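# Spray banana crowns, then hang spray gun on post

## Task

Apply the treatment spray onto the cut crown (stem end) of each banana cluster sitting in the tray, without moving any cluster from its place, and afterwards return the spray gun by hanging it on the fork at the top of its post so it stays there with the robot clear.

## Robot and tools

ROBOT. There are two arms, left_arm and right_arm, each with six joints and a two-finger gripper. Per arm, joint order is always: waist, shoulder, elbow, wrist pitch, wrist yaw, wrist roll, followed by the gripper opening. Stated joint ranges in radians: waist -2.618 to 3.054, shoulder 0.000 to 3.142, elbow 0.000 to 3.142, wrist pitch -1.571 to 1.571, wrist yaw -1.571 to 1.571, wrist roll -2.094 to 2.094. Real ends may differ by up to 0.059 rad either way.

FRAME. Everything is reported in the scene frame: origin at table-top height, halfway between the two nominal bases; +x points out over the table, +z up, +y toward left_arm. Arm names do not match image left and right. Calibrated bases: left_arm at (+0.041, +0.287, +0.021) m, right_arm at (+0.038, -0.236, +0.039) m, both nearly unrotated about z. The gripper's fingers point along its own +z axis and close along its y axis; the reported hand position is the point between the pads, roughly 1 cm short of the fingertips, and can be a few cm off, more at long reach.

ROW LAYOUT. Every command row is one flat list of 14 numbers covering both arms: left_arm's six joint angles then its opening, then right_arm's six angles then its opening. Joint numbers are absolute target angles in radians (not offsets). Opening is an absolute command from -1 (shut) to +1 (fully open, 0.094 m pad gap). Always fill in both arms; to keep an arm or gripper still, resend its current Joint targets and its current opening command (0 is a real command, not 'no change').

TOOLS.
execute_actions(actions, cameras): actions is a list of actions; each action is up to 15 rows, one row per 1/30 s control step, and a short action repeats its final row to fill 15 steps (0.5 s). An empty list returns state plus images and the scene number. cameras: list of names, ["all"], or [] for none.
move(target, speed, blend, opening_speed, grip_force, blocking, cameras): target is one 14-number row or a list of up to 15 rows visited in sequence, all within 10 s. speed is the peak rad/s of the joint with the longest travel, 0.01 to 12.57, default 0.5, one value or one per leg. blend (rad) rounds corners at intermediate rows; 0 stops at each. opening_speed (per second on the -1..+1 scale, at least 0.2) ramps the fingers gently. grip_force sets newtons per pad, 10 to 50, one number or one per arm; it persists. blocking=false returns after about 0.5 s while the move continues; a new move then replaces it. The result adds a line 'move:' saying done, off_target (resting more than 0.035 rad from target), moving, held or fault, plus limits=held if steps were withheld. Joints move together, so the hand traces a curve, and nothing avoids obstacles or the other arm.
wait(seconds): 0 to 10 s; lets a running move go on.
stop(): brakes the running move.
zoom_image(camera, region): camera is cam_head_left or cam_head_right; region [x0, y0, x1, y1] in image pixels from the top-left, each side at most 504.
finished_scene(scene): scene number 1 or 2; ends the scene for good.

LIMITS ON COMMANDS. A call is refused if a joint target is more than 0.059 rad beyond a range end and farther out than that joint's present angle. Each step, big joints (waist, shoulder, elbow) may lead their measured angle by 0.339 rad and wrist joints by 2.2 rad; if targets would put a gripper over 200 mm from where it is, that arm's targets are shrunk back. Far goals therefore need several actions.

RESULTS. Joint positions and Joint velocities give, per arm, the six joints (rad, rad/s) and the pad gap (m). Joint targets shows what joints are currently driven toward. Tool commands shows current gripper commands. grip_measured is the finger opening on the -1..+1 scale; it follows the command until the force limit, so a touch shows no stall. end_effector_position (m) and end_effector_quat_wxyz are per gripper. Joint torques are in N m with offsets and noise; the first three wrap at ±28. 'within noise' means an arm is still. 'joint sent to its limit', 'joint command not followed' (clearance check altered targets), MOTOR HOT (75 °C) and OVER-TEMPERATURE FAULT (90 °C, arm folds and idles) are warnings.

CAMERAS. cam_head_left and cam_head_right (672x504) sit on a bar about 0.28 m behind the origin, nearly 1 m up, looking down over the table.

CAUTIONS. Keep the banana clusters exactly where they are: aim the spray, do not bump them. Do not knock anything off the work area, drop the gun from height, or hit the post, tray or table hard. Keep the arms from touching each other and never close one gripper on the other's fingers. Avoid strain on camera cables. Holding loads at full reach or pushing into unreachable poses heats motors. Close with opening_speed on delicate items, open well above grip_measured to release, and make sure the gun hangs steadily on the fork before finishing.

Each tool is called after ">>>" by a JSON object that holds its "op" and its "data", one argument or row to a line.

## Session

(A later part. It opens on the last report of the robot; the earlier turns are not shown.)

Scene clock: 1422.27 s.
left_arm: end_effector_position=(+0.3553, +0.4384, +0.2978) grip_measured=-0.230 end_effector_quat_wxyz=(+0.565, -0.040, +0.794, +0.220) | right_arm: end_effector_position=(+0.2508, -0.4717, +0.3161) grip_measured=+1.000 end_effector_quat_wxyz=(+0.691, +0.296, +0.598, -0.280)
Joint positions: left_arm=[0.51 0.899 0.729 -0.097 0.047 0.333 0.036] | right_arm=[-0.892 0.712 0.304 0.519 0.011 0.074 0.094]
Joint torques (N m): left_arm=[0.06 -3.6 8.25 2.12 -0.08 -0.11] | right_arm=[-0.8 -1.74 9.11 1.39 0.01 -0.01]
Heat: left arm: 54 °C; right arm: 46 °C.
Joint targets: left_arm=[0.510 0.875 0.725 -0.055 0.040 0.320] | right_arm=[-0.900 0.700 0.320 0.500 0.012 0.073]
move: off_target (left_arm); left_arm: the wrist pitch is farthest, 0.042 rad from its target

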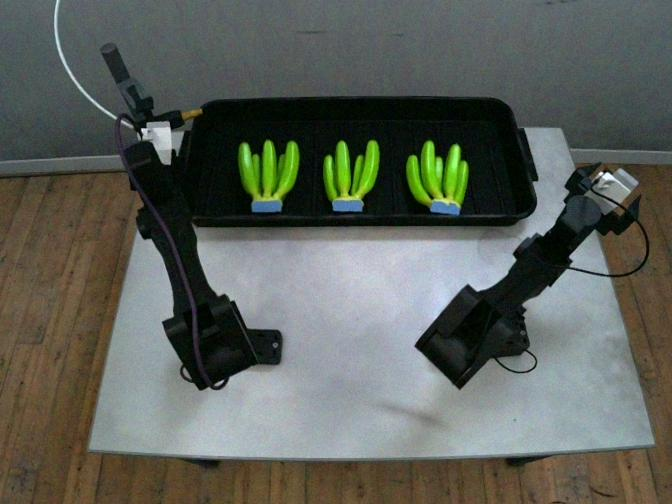

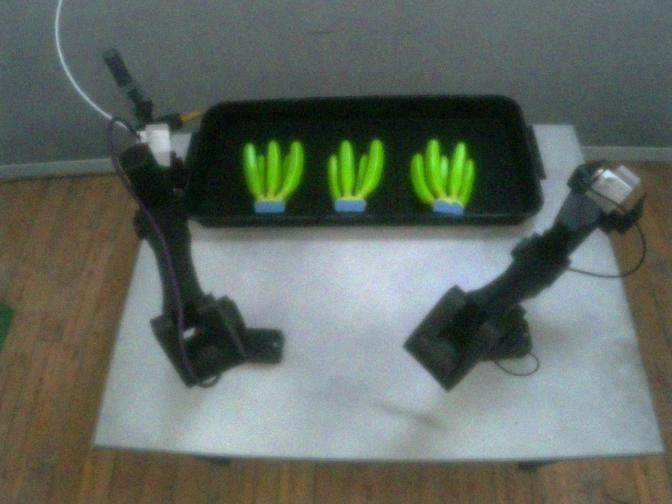

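>>> {"op": "move", "data": {
  "target": [
    [0.536,0.93,0.82,-0.25,0.04,0.32,-0.95,-0.9,0.7,0.32,0.5,0.012,0.073,1],
    [0.540,1.11,0.92,-0.15,0.04,0.32,-0.95,-0.9,0.7,0.32,0.5,0.012,0.073,1]
  ],
  "speed": [0.2,0.12],
  "cameras": ["all"]
}}

>>> {"op": "zoom_image", "data": {
  "camera": "cam_head_left",
  "region": [100, 60, 200, 150]
}}

>>> {"op": "zoom_image", "data": {
  "camera": "cam_head_right",
  "region": [100, 60, 200, 150]
}}

Scene clock: 1440.57 s.
left_arm: end_effector_position=(+0.3811, +0.4606, +0.2874) grip_measured=-0.230 end_effector_quat_wxyz=(+0.519, -0.053, +0.828, +0.205) | right_arm: end_effector_position=(+0.2508, -0.4717, +0.3161) grip_measured=+1.000 end_effector_quat_wxyz=(+0.691, +0.296, +0.598, -0.280)
Joint positions: left_arm=[0.531 1.089 0.88 -0.177 0.048 0.332 0.036] | right_arm=[-0.892 0.712 0.304 0.519 0.011 0.074 0.094]
Joint torques (N m): left_arm=[0.77 -1.44 12.42 1.92 -0.07 -0.08] | right_arm=[-0.76 -1.65 8.94 1.41 -0.01 0.02]
Heat: left arm: 52 °C; right arm: 46 °C.
Joint targets: left_arm=[0.540 1.110 0.920 -0.150 0.040 0.320] | right_arm=[-0.900 0.700 0.320 0.500 0.012 0.073]
move: off_target (left_arm); left_arm: the elbow is farthest, 0.040 rad from its target

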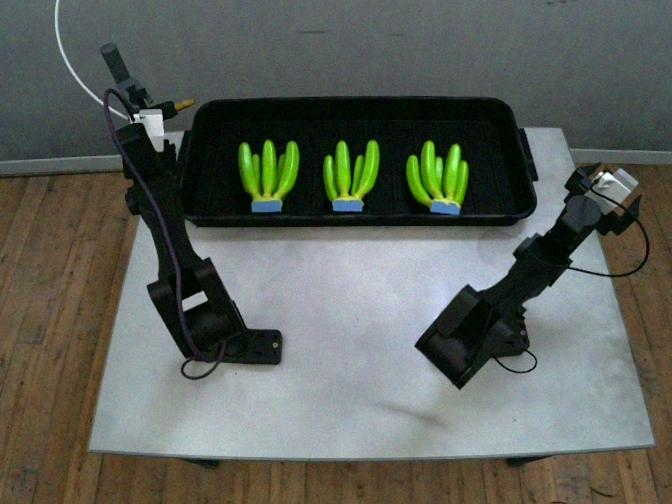

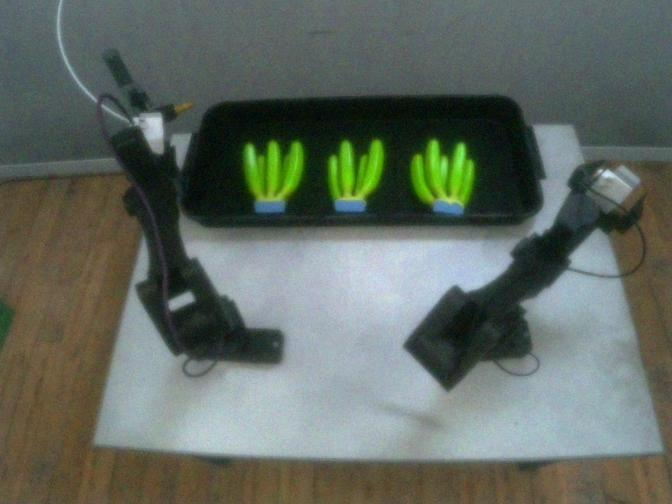

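Scaled by 5.040 from the camera's 672x504 image, which has a finer 960x720 frame.

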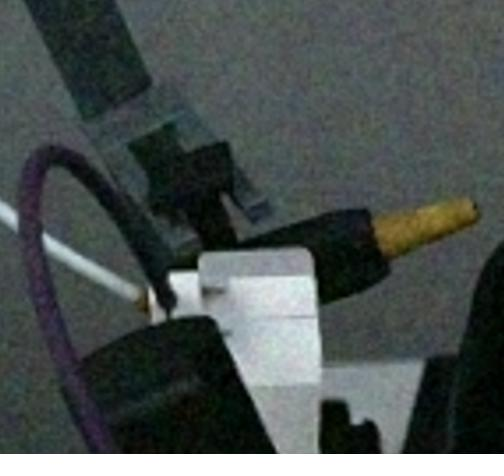

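Scaled by 5.040 from the camera's 672x504 image, which has a finer 960x720 frame.

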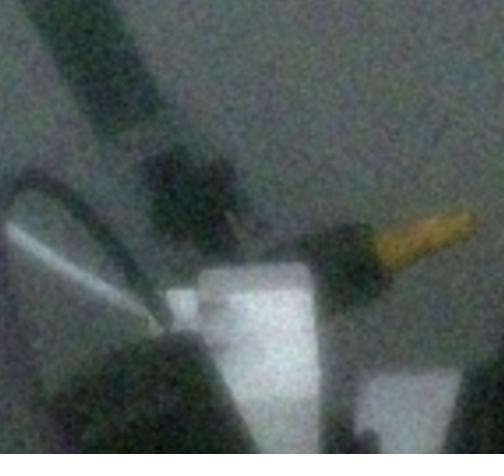

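>>> {"op": "move", "data": {
  "target": [
    [0.546,1.24,0.99,-0.10,0.04,0.32,-0.95,-0.9,0.7,0.32,0.5,0.012,0.073,1],
    [0.546,1.225,0.90,-0.04,0.04,0.32,-0.95,-0.9,0.7,0.32,0.5,0.012,0.073,1]
  ],
  "speed": [0.12,0.08],
  "cameras": ["all"]
}}

>>> {"op": "zoom_image", "data": {
  "camera": "cam_head_left",
  "region": [100, 60, 200, 150]
}}

>>> {"op": "zoom_image", "data": {
  "camera": "cam_head_right",
  "region": [100, 60, 200, 150]
}}

Scene clock: 1457.63 s.
left_arm: end_effector_position=(+0.3871, +0.4605, +0.2838) grip_measured=-0.236 end_effector_quat_wxyz=(+0.521, -0.032, +0.830, +0.197) | right_arm: end_effector_position=(+0.2508, -0.4717, +0.3161) grip_measured=+1.000 end_effector_quat_wxyz=(+0.691, +0.296, +0.598, -0.280)
Joint positions: left_arm=[0.549 1.116 0.884 -0.161 0.102 0.365 0.036] | right_arm=[-0.892 0.712 0.304 0.519 0.011 0.074 0.094]
Joint torques (N m): left_arm=[-0.35 6.05 10.03 2.84 -0.71 -0.43] | right_arm=[-0.77 -1.68 9.02 1.4 0.01 -0.02]
Heat: left arm: 53 °C; right arm: 46 °C.
Joint targets: left_arm=[0.546 1.225 0.900 -0.040 0.040 0.320] | right_arm=[-0.900 0.700 0.320 0.500 0.012 0.073]
move: off_target (left_arm); left_arm: the wrist pitch is farthest, 0.121 rad from its target

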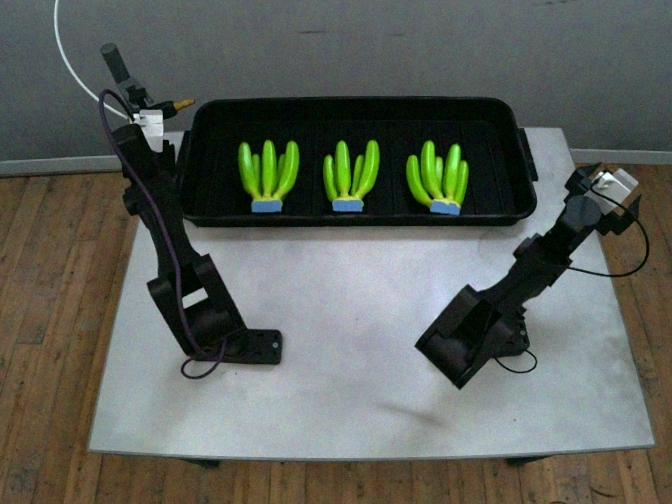

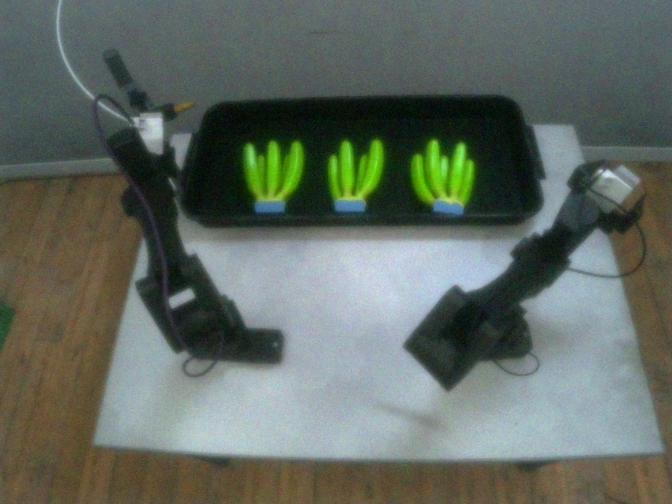

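Scaled by 5.040 from the camera's 672x504 image, which has a finer 960x720 frame.

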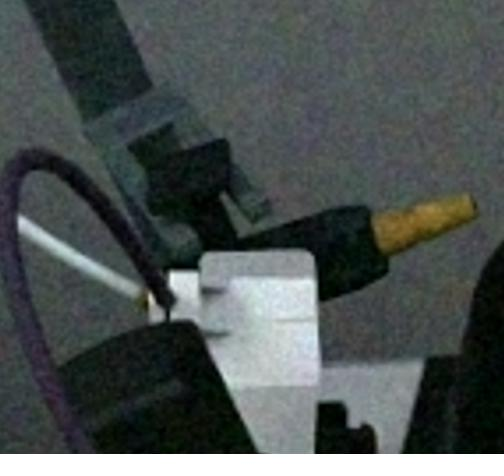

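Scaled by 5.040 from the camera's 672x504 image, which has a finer 960x720 frame.

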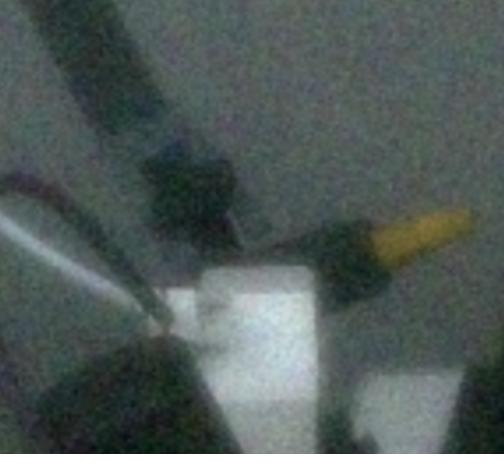

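>>> {"op": "move", "data": {
  "target": [0.546,1.09,0.80,-0.075,0.06,0.34,-0.95,-0.9,0.7,0.32,0.5,0.012,0.073,1],
  "speed": 0.1,
  "cameras": ["all"]
}}

>>> {"op": "zoom_image", "data": {
  "camera": "cam_head_left",
  "region": [100, 60, 200, 150]
}}

>>> {"op": "zoom_image", "data": {
  "camera": "cam_head_right",
  "region": [100, 60, 200, 150]
}}

Scene clock: 1474.27 s.
left_arm: end_effector_position=(+0.3886, +0.4644, +0.2851) grip_measured=-0.236 end_effector_quat_wxyz=(+0.542, -0.036, +0.812, +0.212) | right_arm: end_effector_position=(+0.2508, -0.4717, +0.3161) grip_measured=+1.000 end_effector_quat_wxyz=(+0.691, +0.296, +0.598, -0.280)
Joint positions: left_arm=[0.549 1.105 0.826 -0.049 0.087 0.359 0.036] | right_arm=[-0.892 0.712 0.304 0.519 0.011 0.074 0.094]
Joint torques (N m): left_arm=[-0.24 -4.44 6.09 1.46 -0.33 -0.15] | right_arm=[-0.7 -1.77 8.99 1.4 -0.05 0.01]
Motor temperatures (°C): left_arm=[27 30 37 57 27 26 30] | right_arm=[27 25 47 43 29 24 28]
Heat: left arm: 57 °C; right arm: 47 °C.
Joint targets: left_arm=[0.546 1.090 0.800 -0.075 0.060 0.340] | right_arm=[-0.900 0.700 0.320 0.500 0.012 0.073]
move: done

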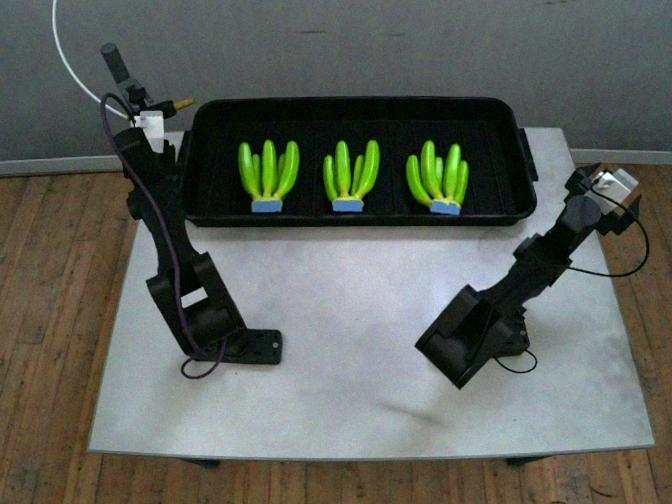

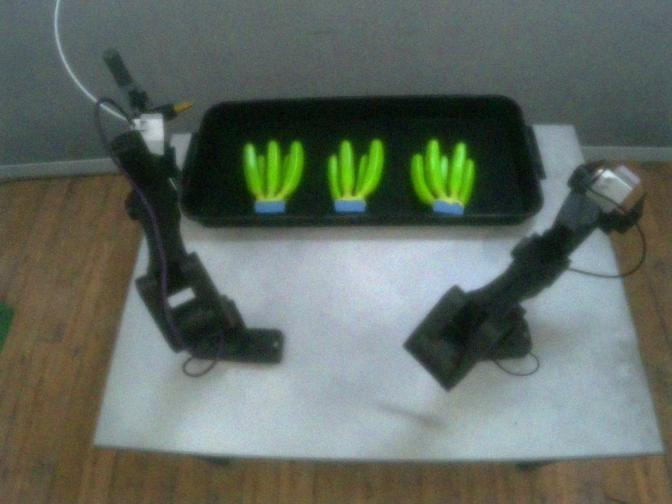

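Scaled by 5.040 from the camera's 672x504 image, which has a finer 960x720 frame.

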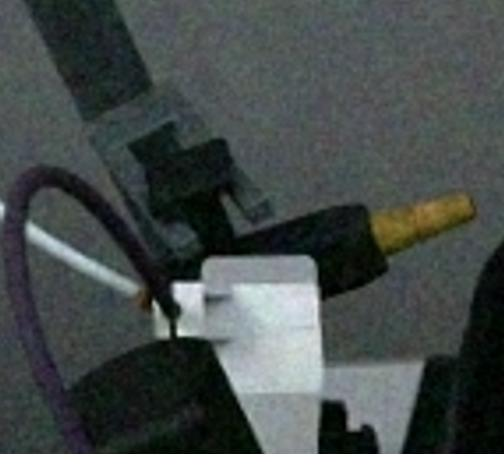

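Scaled by 5.040 from the camera's 672x504 image, which has a finer 960x720 frame.

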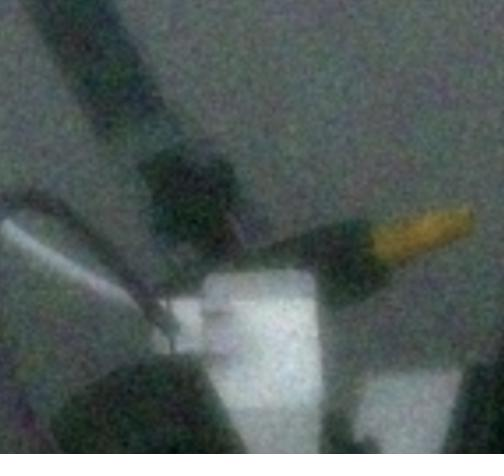

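>>> {"op": "move", "data": {
  "target": [0.546,1.09,0.75,-0.055,0.06,0.34,-0.95,-0.9,0.7,0.32,0.5,0.012,0.073,1],
  "speed": 0.1,
  "cameras": ["all"]
}}

>>> {"op": "zoom_image", "data": {
  "camera": "cam_head_left",
  "region": [100, 60, 200, 150]
}}

Scene clock: 1481.67 s.
left_arm: end_effector_position=(+0.3889, +0.4640, +0.2836) grip_measured=-0.236 end_effector_quat_wxyz=(+0.554, -0.034, +0.803, +0.218) | right_arm: end_effector_position=(+0.2508, -0.4717, +0.3161) grip_measured=+1.000 end_effector_quat_wxyz=(+0.691, +0.296, +0.598, -0.280)
Joint positions: left_arm=[0.548 1.097 0.785 0.014 0.087 0.359 0.036] | right_arm=[-0.892 0.712 0.304 0.519 0.011 0.074 0.094]
Joint torques (N m): left_arm=[-0.17 -3.63 5.31 1.07 -0.3 -0.16] | right_arm=[-0.61 -1.74 8.87 1.45 0.04 -0.04]
Heat: left arm: 54 °C; right arm: 47 °C.
Joint targets: left_arm=[0.546 1.090 0.750 -0.055 0.060 0.340] | right_arm=[-0.900 0.700 0.320 0.500 0.012 0.073]
move: off_target (left_arm); left_arm: the wrist pitch is farthest, 0.069 rad from its target

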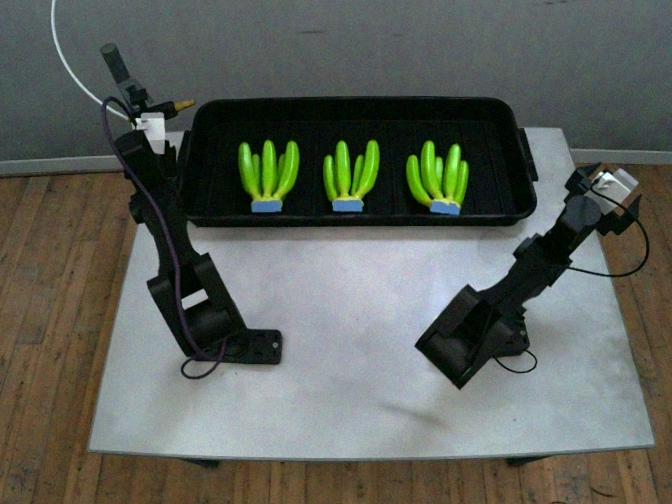

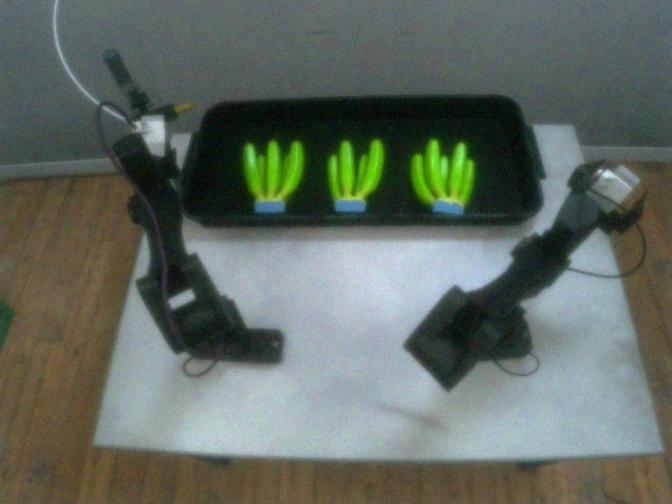

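Scaled by 5.040 from the camera's 672x504 image, which has a finer 960x720 frame.

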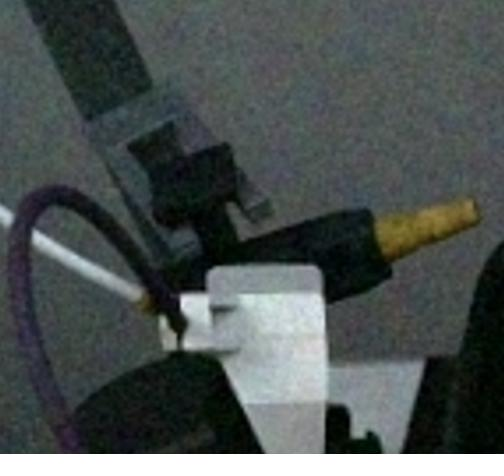

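>>> {"op": "move", "data": {
  "target": [0.546,1.095,0.77,-0.01,0.085,0.355,1,-0.9,0.7,0.32,0.5,0.012,0.073,1],
  "opening_speed": 0.5,
  "cameras": ["all"]
}}

>>> {"op": "zoom_image", "data": {
  "camera": "cam_head_left",
  "region": [100, 60, 200, 150]
}}

>>> {"op": "zoom_image", "data": {
  "camera": "cam_head_right",
  "region": [100, 60, 200, 150]
}}

Scene clock: 1496.27 s.
left_arm: end_effector_position=(+0.3880, +0.4616, +0.2780) grip_measured=+0.998 end_effector_quat_wxyz=(+0.546, -0.031, +0.810, +0.212) | right_arm: end_effector_position=(+0.2508, -0.4717, +0.3161) grip_measured=+1.000 end_effector_quat_wxyz=(+0.691, +0.296, +0.598, -0.280)
Joint positions: left_arm=[0.546 1.097 0.785 -0.009 0.094 0.362 0.094] | right_arm=[-0.892 0.712 0.304 0.519 0.011 0.074 0.094]
Joint torques (N m): left_arm=[-0.06 -3.29 7.13 1.69 -0.1 -0.05] | right_arm=[-0.59 -1.7 9.1 1.45 -0.02 0.02]
Motor temperatures (°C): left_arm=[27 30 35 50 27 26 30] | right_arm=[27 25 47 43 29 24 28]
Heat: left arm: 50 °C; right arm: 47 °C.
Joint targets: left_arm=[0.546 1.095 0.770 -0.010 0.085 0.355] | right_arm=[-0.900 0.700 0.320 0.500 0.012 0.073]
move: done

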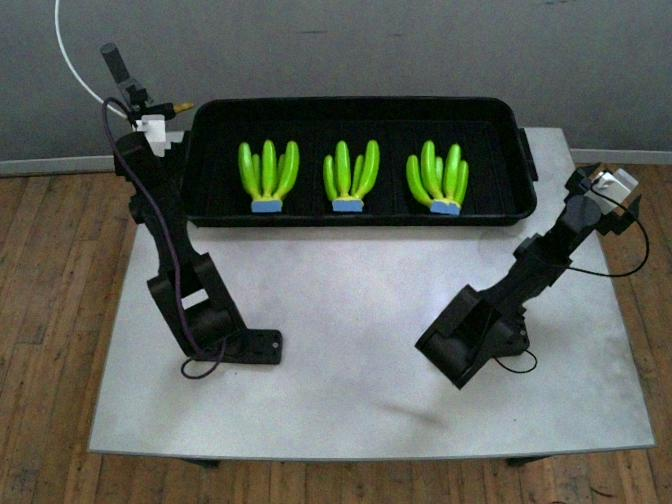

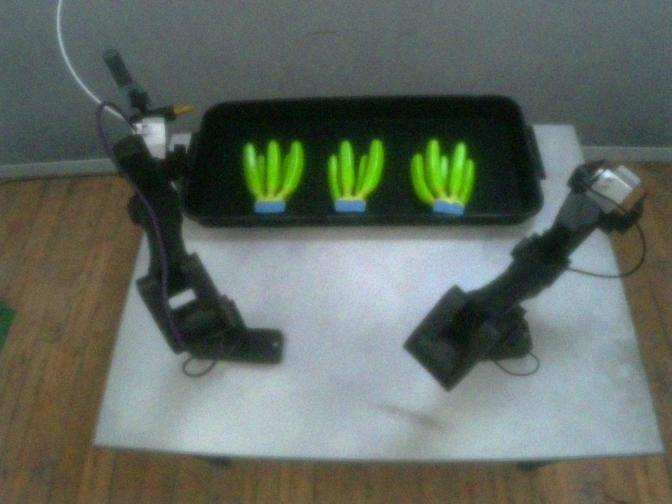

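Scaled by 5.040 from the camera's 672x504 image, which has a finer 960x720 frame.

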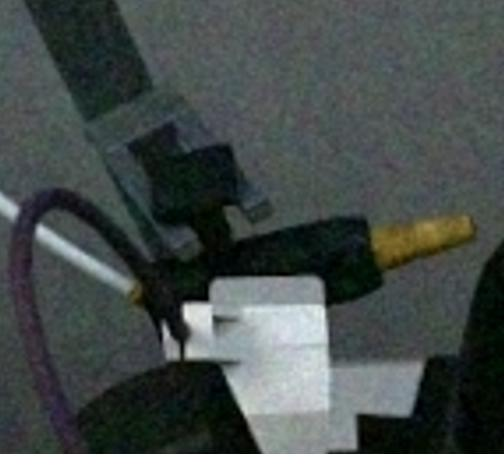

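Scaled by 5.040 from the camera's 672x504 image, which has a finer 960x720 frame.

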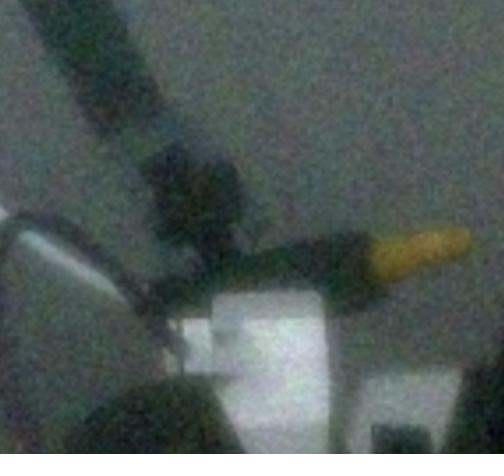

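>>> {"op": "move", "data": {
  "target": [
    [0.54,0.98,0.68,-0.03,0.085,0.355,1,-0.9,0.7,0.32,0.5,0.012,0.073,1],
    [0.53,0.70,0.45,0.05,0.05,0.2,1,-0.9,0.7,0.32,0.5,0.012,0.073,1]
  ],
  "speed": 0.25,
  "cameras": ["all"]
}}

>>> {"op": "zoom_image", "data": {
  "camera": "cam_head_left",
  "region": [100, 60, 200, 150]
}}

Scene clock: 1503.93 s.
left_arm: end_effector_position=(+0.3243, +0.4292, +0.2571) grip_measured=+0.998 end_effector_quat_wxyz=(+0.596, -0.093, +0.774, +0.193) | right_arm: end_effector_position=(+0.2508, -0.4717, +0.3161) grip_measured=+1.000 end_effector_quat_wxyz=(+0.691, +0.296, +0.598, -0.280)
Joint positions: left_arm=[0.538 0.713 0.466 0.03 0.064 0.207 0.094] | right_arm=[-0.892 0.712 0.304 0.519 0.011 0.074 0.094]
Joint torques (N m): left_arm=[-0.8 -1.35 7.16 1.89 -0.13 -0.08] | right_arm=[-0.7 -1.69 8.98 1.43 -0.04 -0.03]
Heat: left arm: 49 °C; right arm: 47 °C.
Joint targets: left_arm=[0.530 0.700 0.450 0.050 0.050 0.200] | right_arm=[-0.900 0.700 0.320 0.500 0.012 0.073]
move: done

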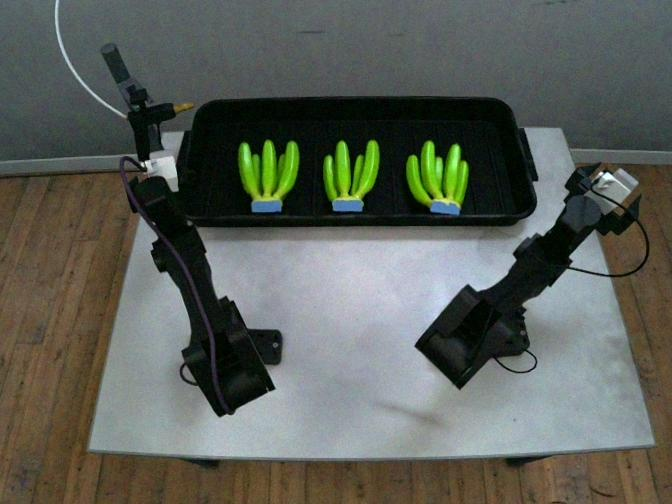

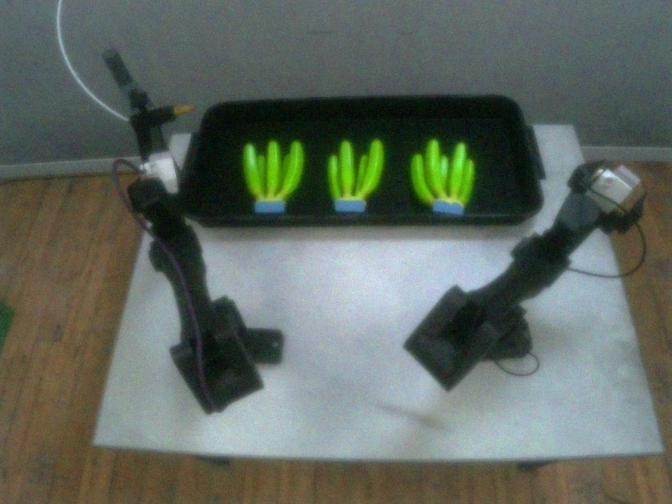

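Scaled by 5.040 from the camera's 672x504 image, which has a finer 960x720 frame.

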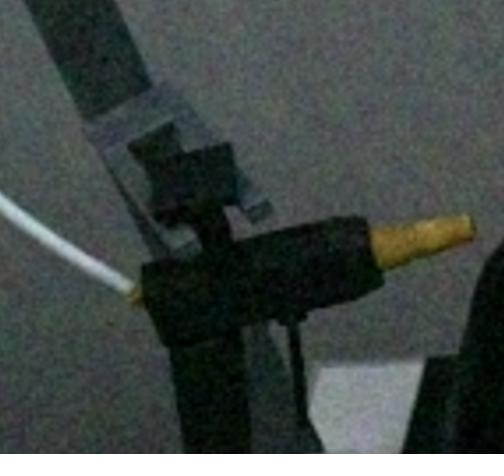

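>>> {"op": "move", "data": {
  "target": [
    [0.505,0.79,0.39,0.57,0.0,0.0,-0.9,-0.9,0.7,0.32,0.5,0.012,0.073,1],
    [0.51,1.206,0.565,0.81,0.0,0.0,-0.9,-0.9,0.7,0.32,0.5,0.012,0.073,1]
  ],
  "speed": [0.4,0.15],
  "cameras": ["all"]
}}

>>> {"op": "zoom_image", "data": {
  "camera": "cam_head_left",
  "region": [100, 60, 200, 150]
}}

Scene clock: 1524.50 s.
left_arm: end_effector_position=(+0.3997, +0.4690, +0.3115) grip_measured=-0.898 end_effector_quat_wxyz=(+0.728, -0.151, +0.647, +0.170) | right_arm: end_effector_position=(+0.2508, -0.4717, +0.3161) grip_measured=+1.000 end_effector_quat_wxyz=(+0.691, +0.296, +0.598, -0.280)
Joint positions: left_arm=[0.513 1.196 0.532 0.782 0.014 -0.002 0.005] | right_arm=[-0.892 0.712 0.304 0.519 0.011 0.074 0.094]
Joint torques (N m): left_arm=[-0.32 -2.62 11.28 1.96 -0.16 0.05] | right_arm=[-0.75 -1.57 9.05 1.44 -0.02 -0.03]
Heat: left arm: 49 °C; right arm: 47 °C.
Joint targets: left_arm=[0.510 1.206 0.565 0.810 0.000 0.000] | right_arm=[-0.900 0.700 0.320 0.500 0.012 0.073]
move: done

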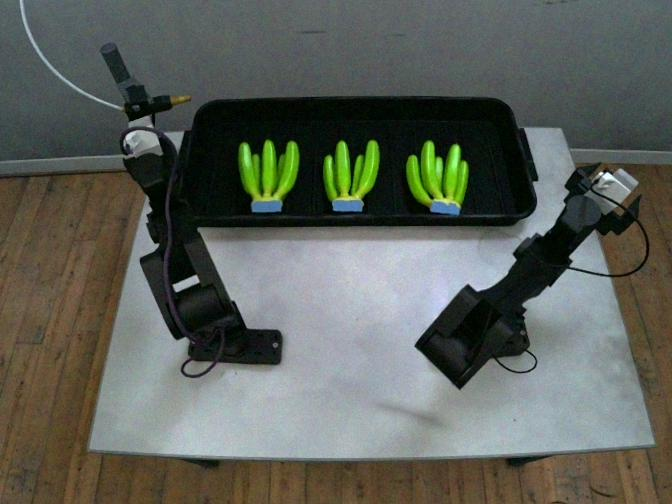

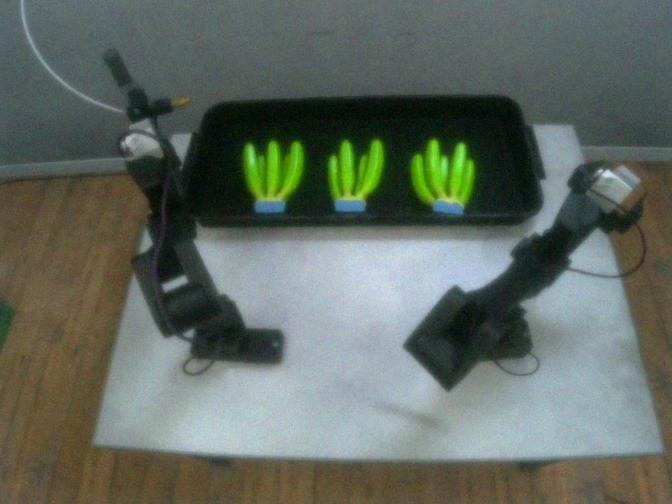

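Scaled by 5.040 from the camera's 672x504 image, which has a finer 960x720 frame.

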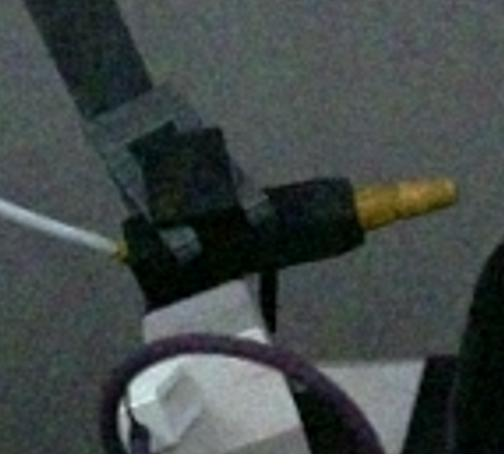

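>>> {"op": "move", "data": {
  "target": [0.505,0.75,0.33,0.57,0.0,0.0,-0.9,-0.9,0.7,0.32,0.5,0.012,0.073,1],
  "speed": 0.3,
  "cameras": ["all"]
}}

>>> {"op": "zoom_image", "data": {
  "camera": "cam_head_left",
  "region": [100, 60, 200, 150]
}}

Scene clock: 1533.10 s.
left_arm: end_effector_position=(+0.3310, +0.4343, +0.3155) grip_measured=-0.898 end_effector_quat_wxyz=(+0.738, -0.149, +0.635, +0.173) | right_arm: end_effector_position=(+0.2508, -0.4717, +0.3161) grip_measured=+1.000 end_effector_quat_wxyz=(+0.691, +0.296, +0.598, -0.280)
Joint positions: left_arm=[0.513 0.762 0.347 0.565 0.012 -0.002 0.005] | right_arm=[-0.892 0.712 0.304 0.519 0.011 0.074 0.094]
Joint torques (N m): left_arm=[-0.77 -1.61 6.9 1.67 -0.14 0.06] | right_arm=[-0.58 -1.4 8.98 1.4 0.01 0]
Heat: left arm: 50 °C; right arm: 47 °C.
Joint targets: left_arm=[0.505 0.750 0.330 0.570 0.000 0.000] | right_arm=[-0.900 0.700 0.320 0.500 0.012 0.073]
move: done

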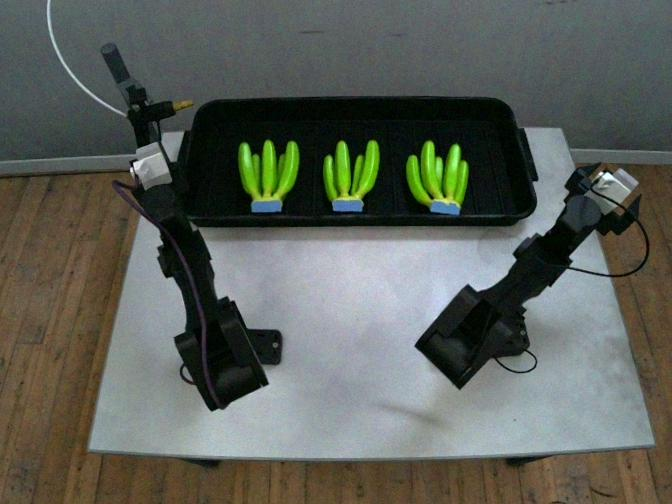

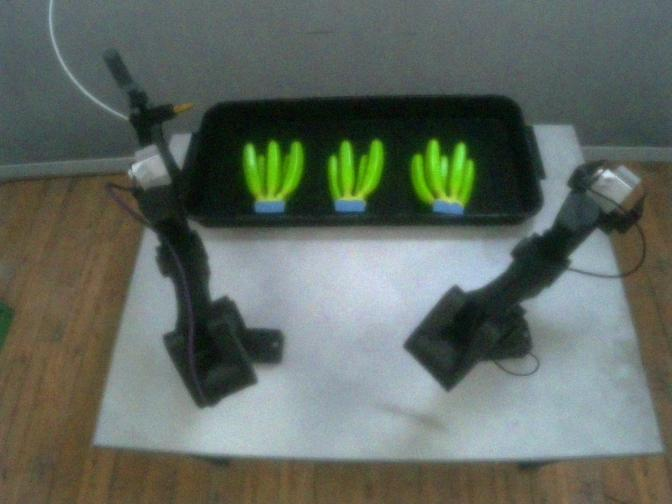

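Scaled by 5.040 from the camera's 672x504 image, which has a finer 960x720 frame.

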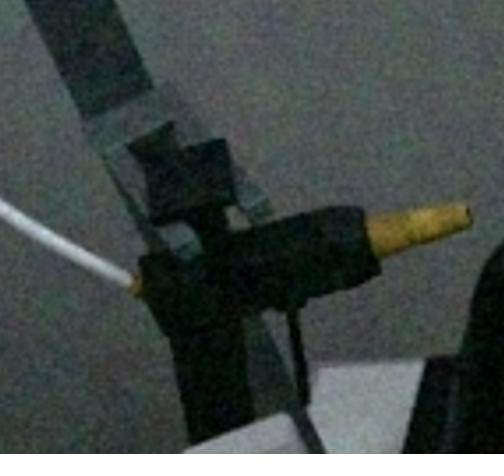

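Hung and stable.

>>> {"op": "finished_scene", "data": {
  "scene": 1
}}

The scene is finished: the task was done.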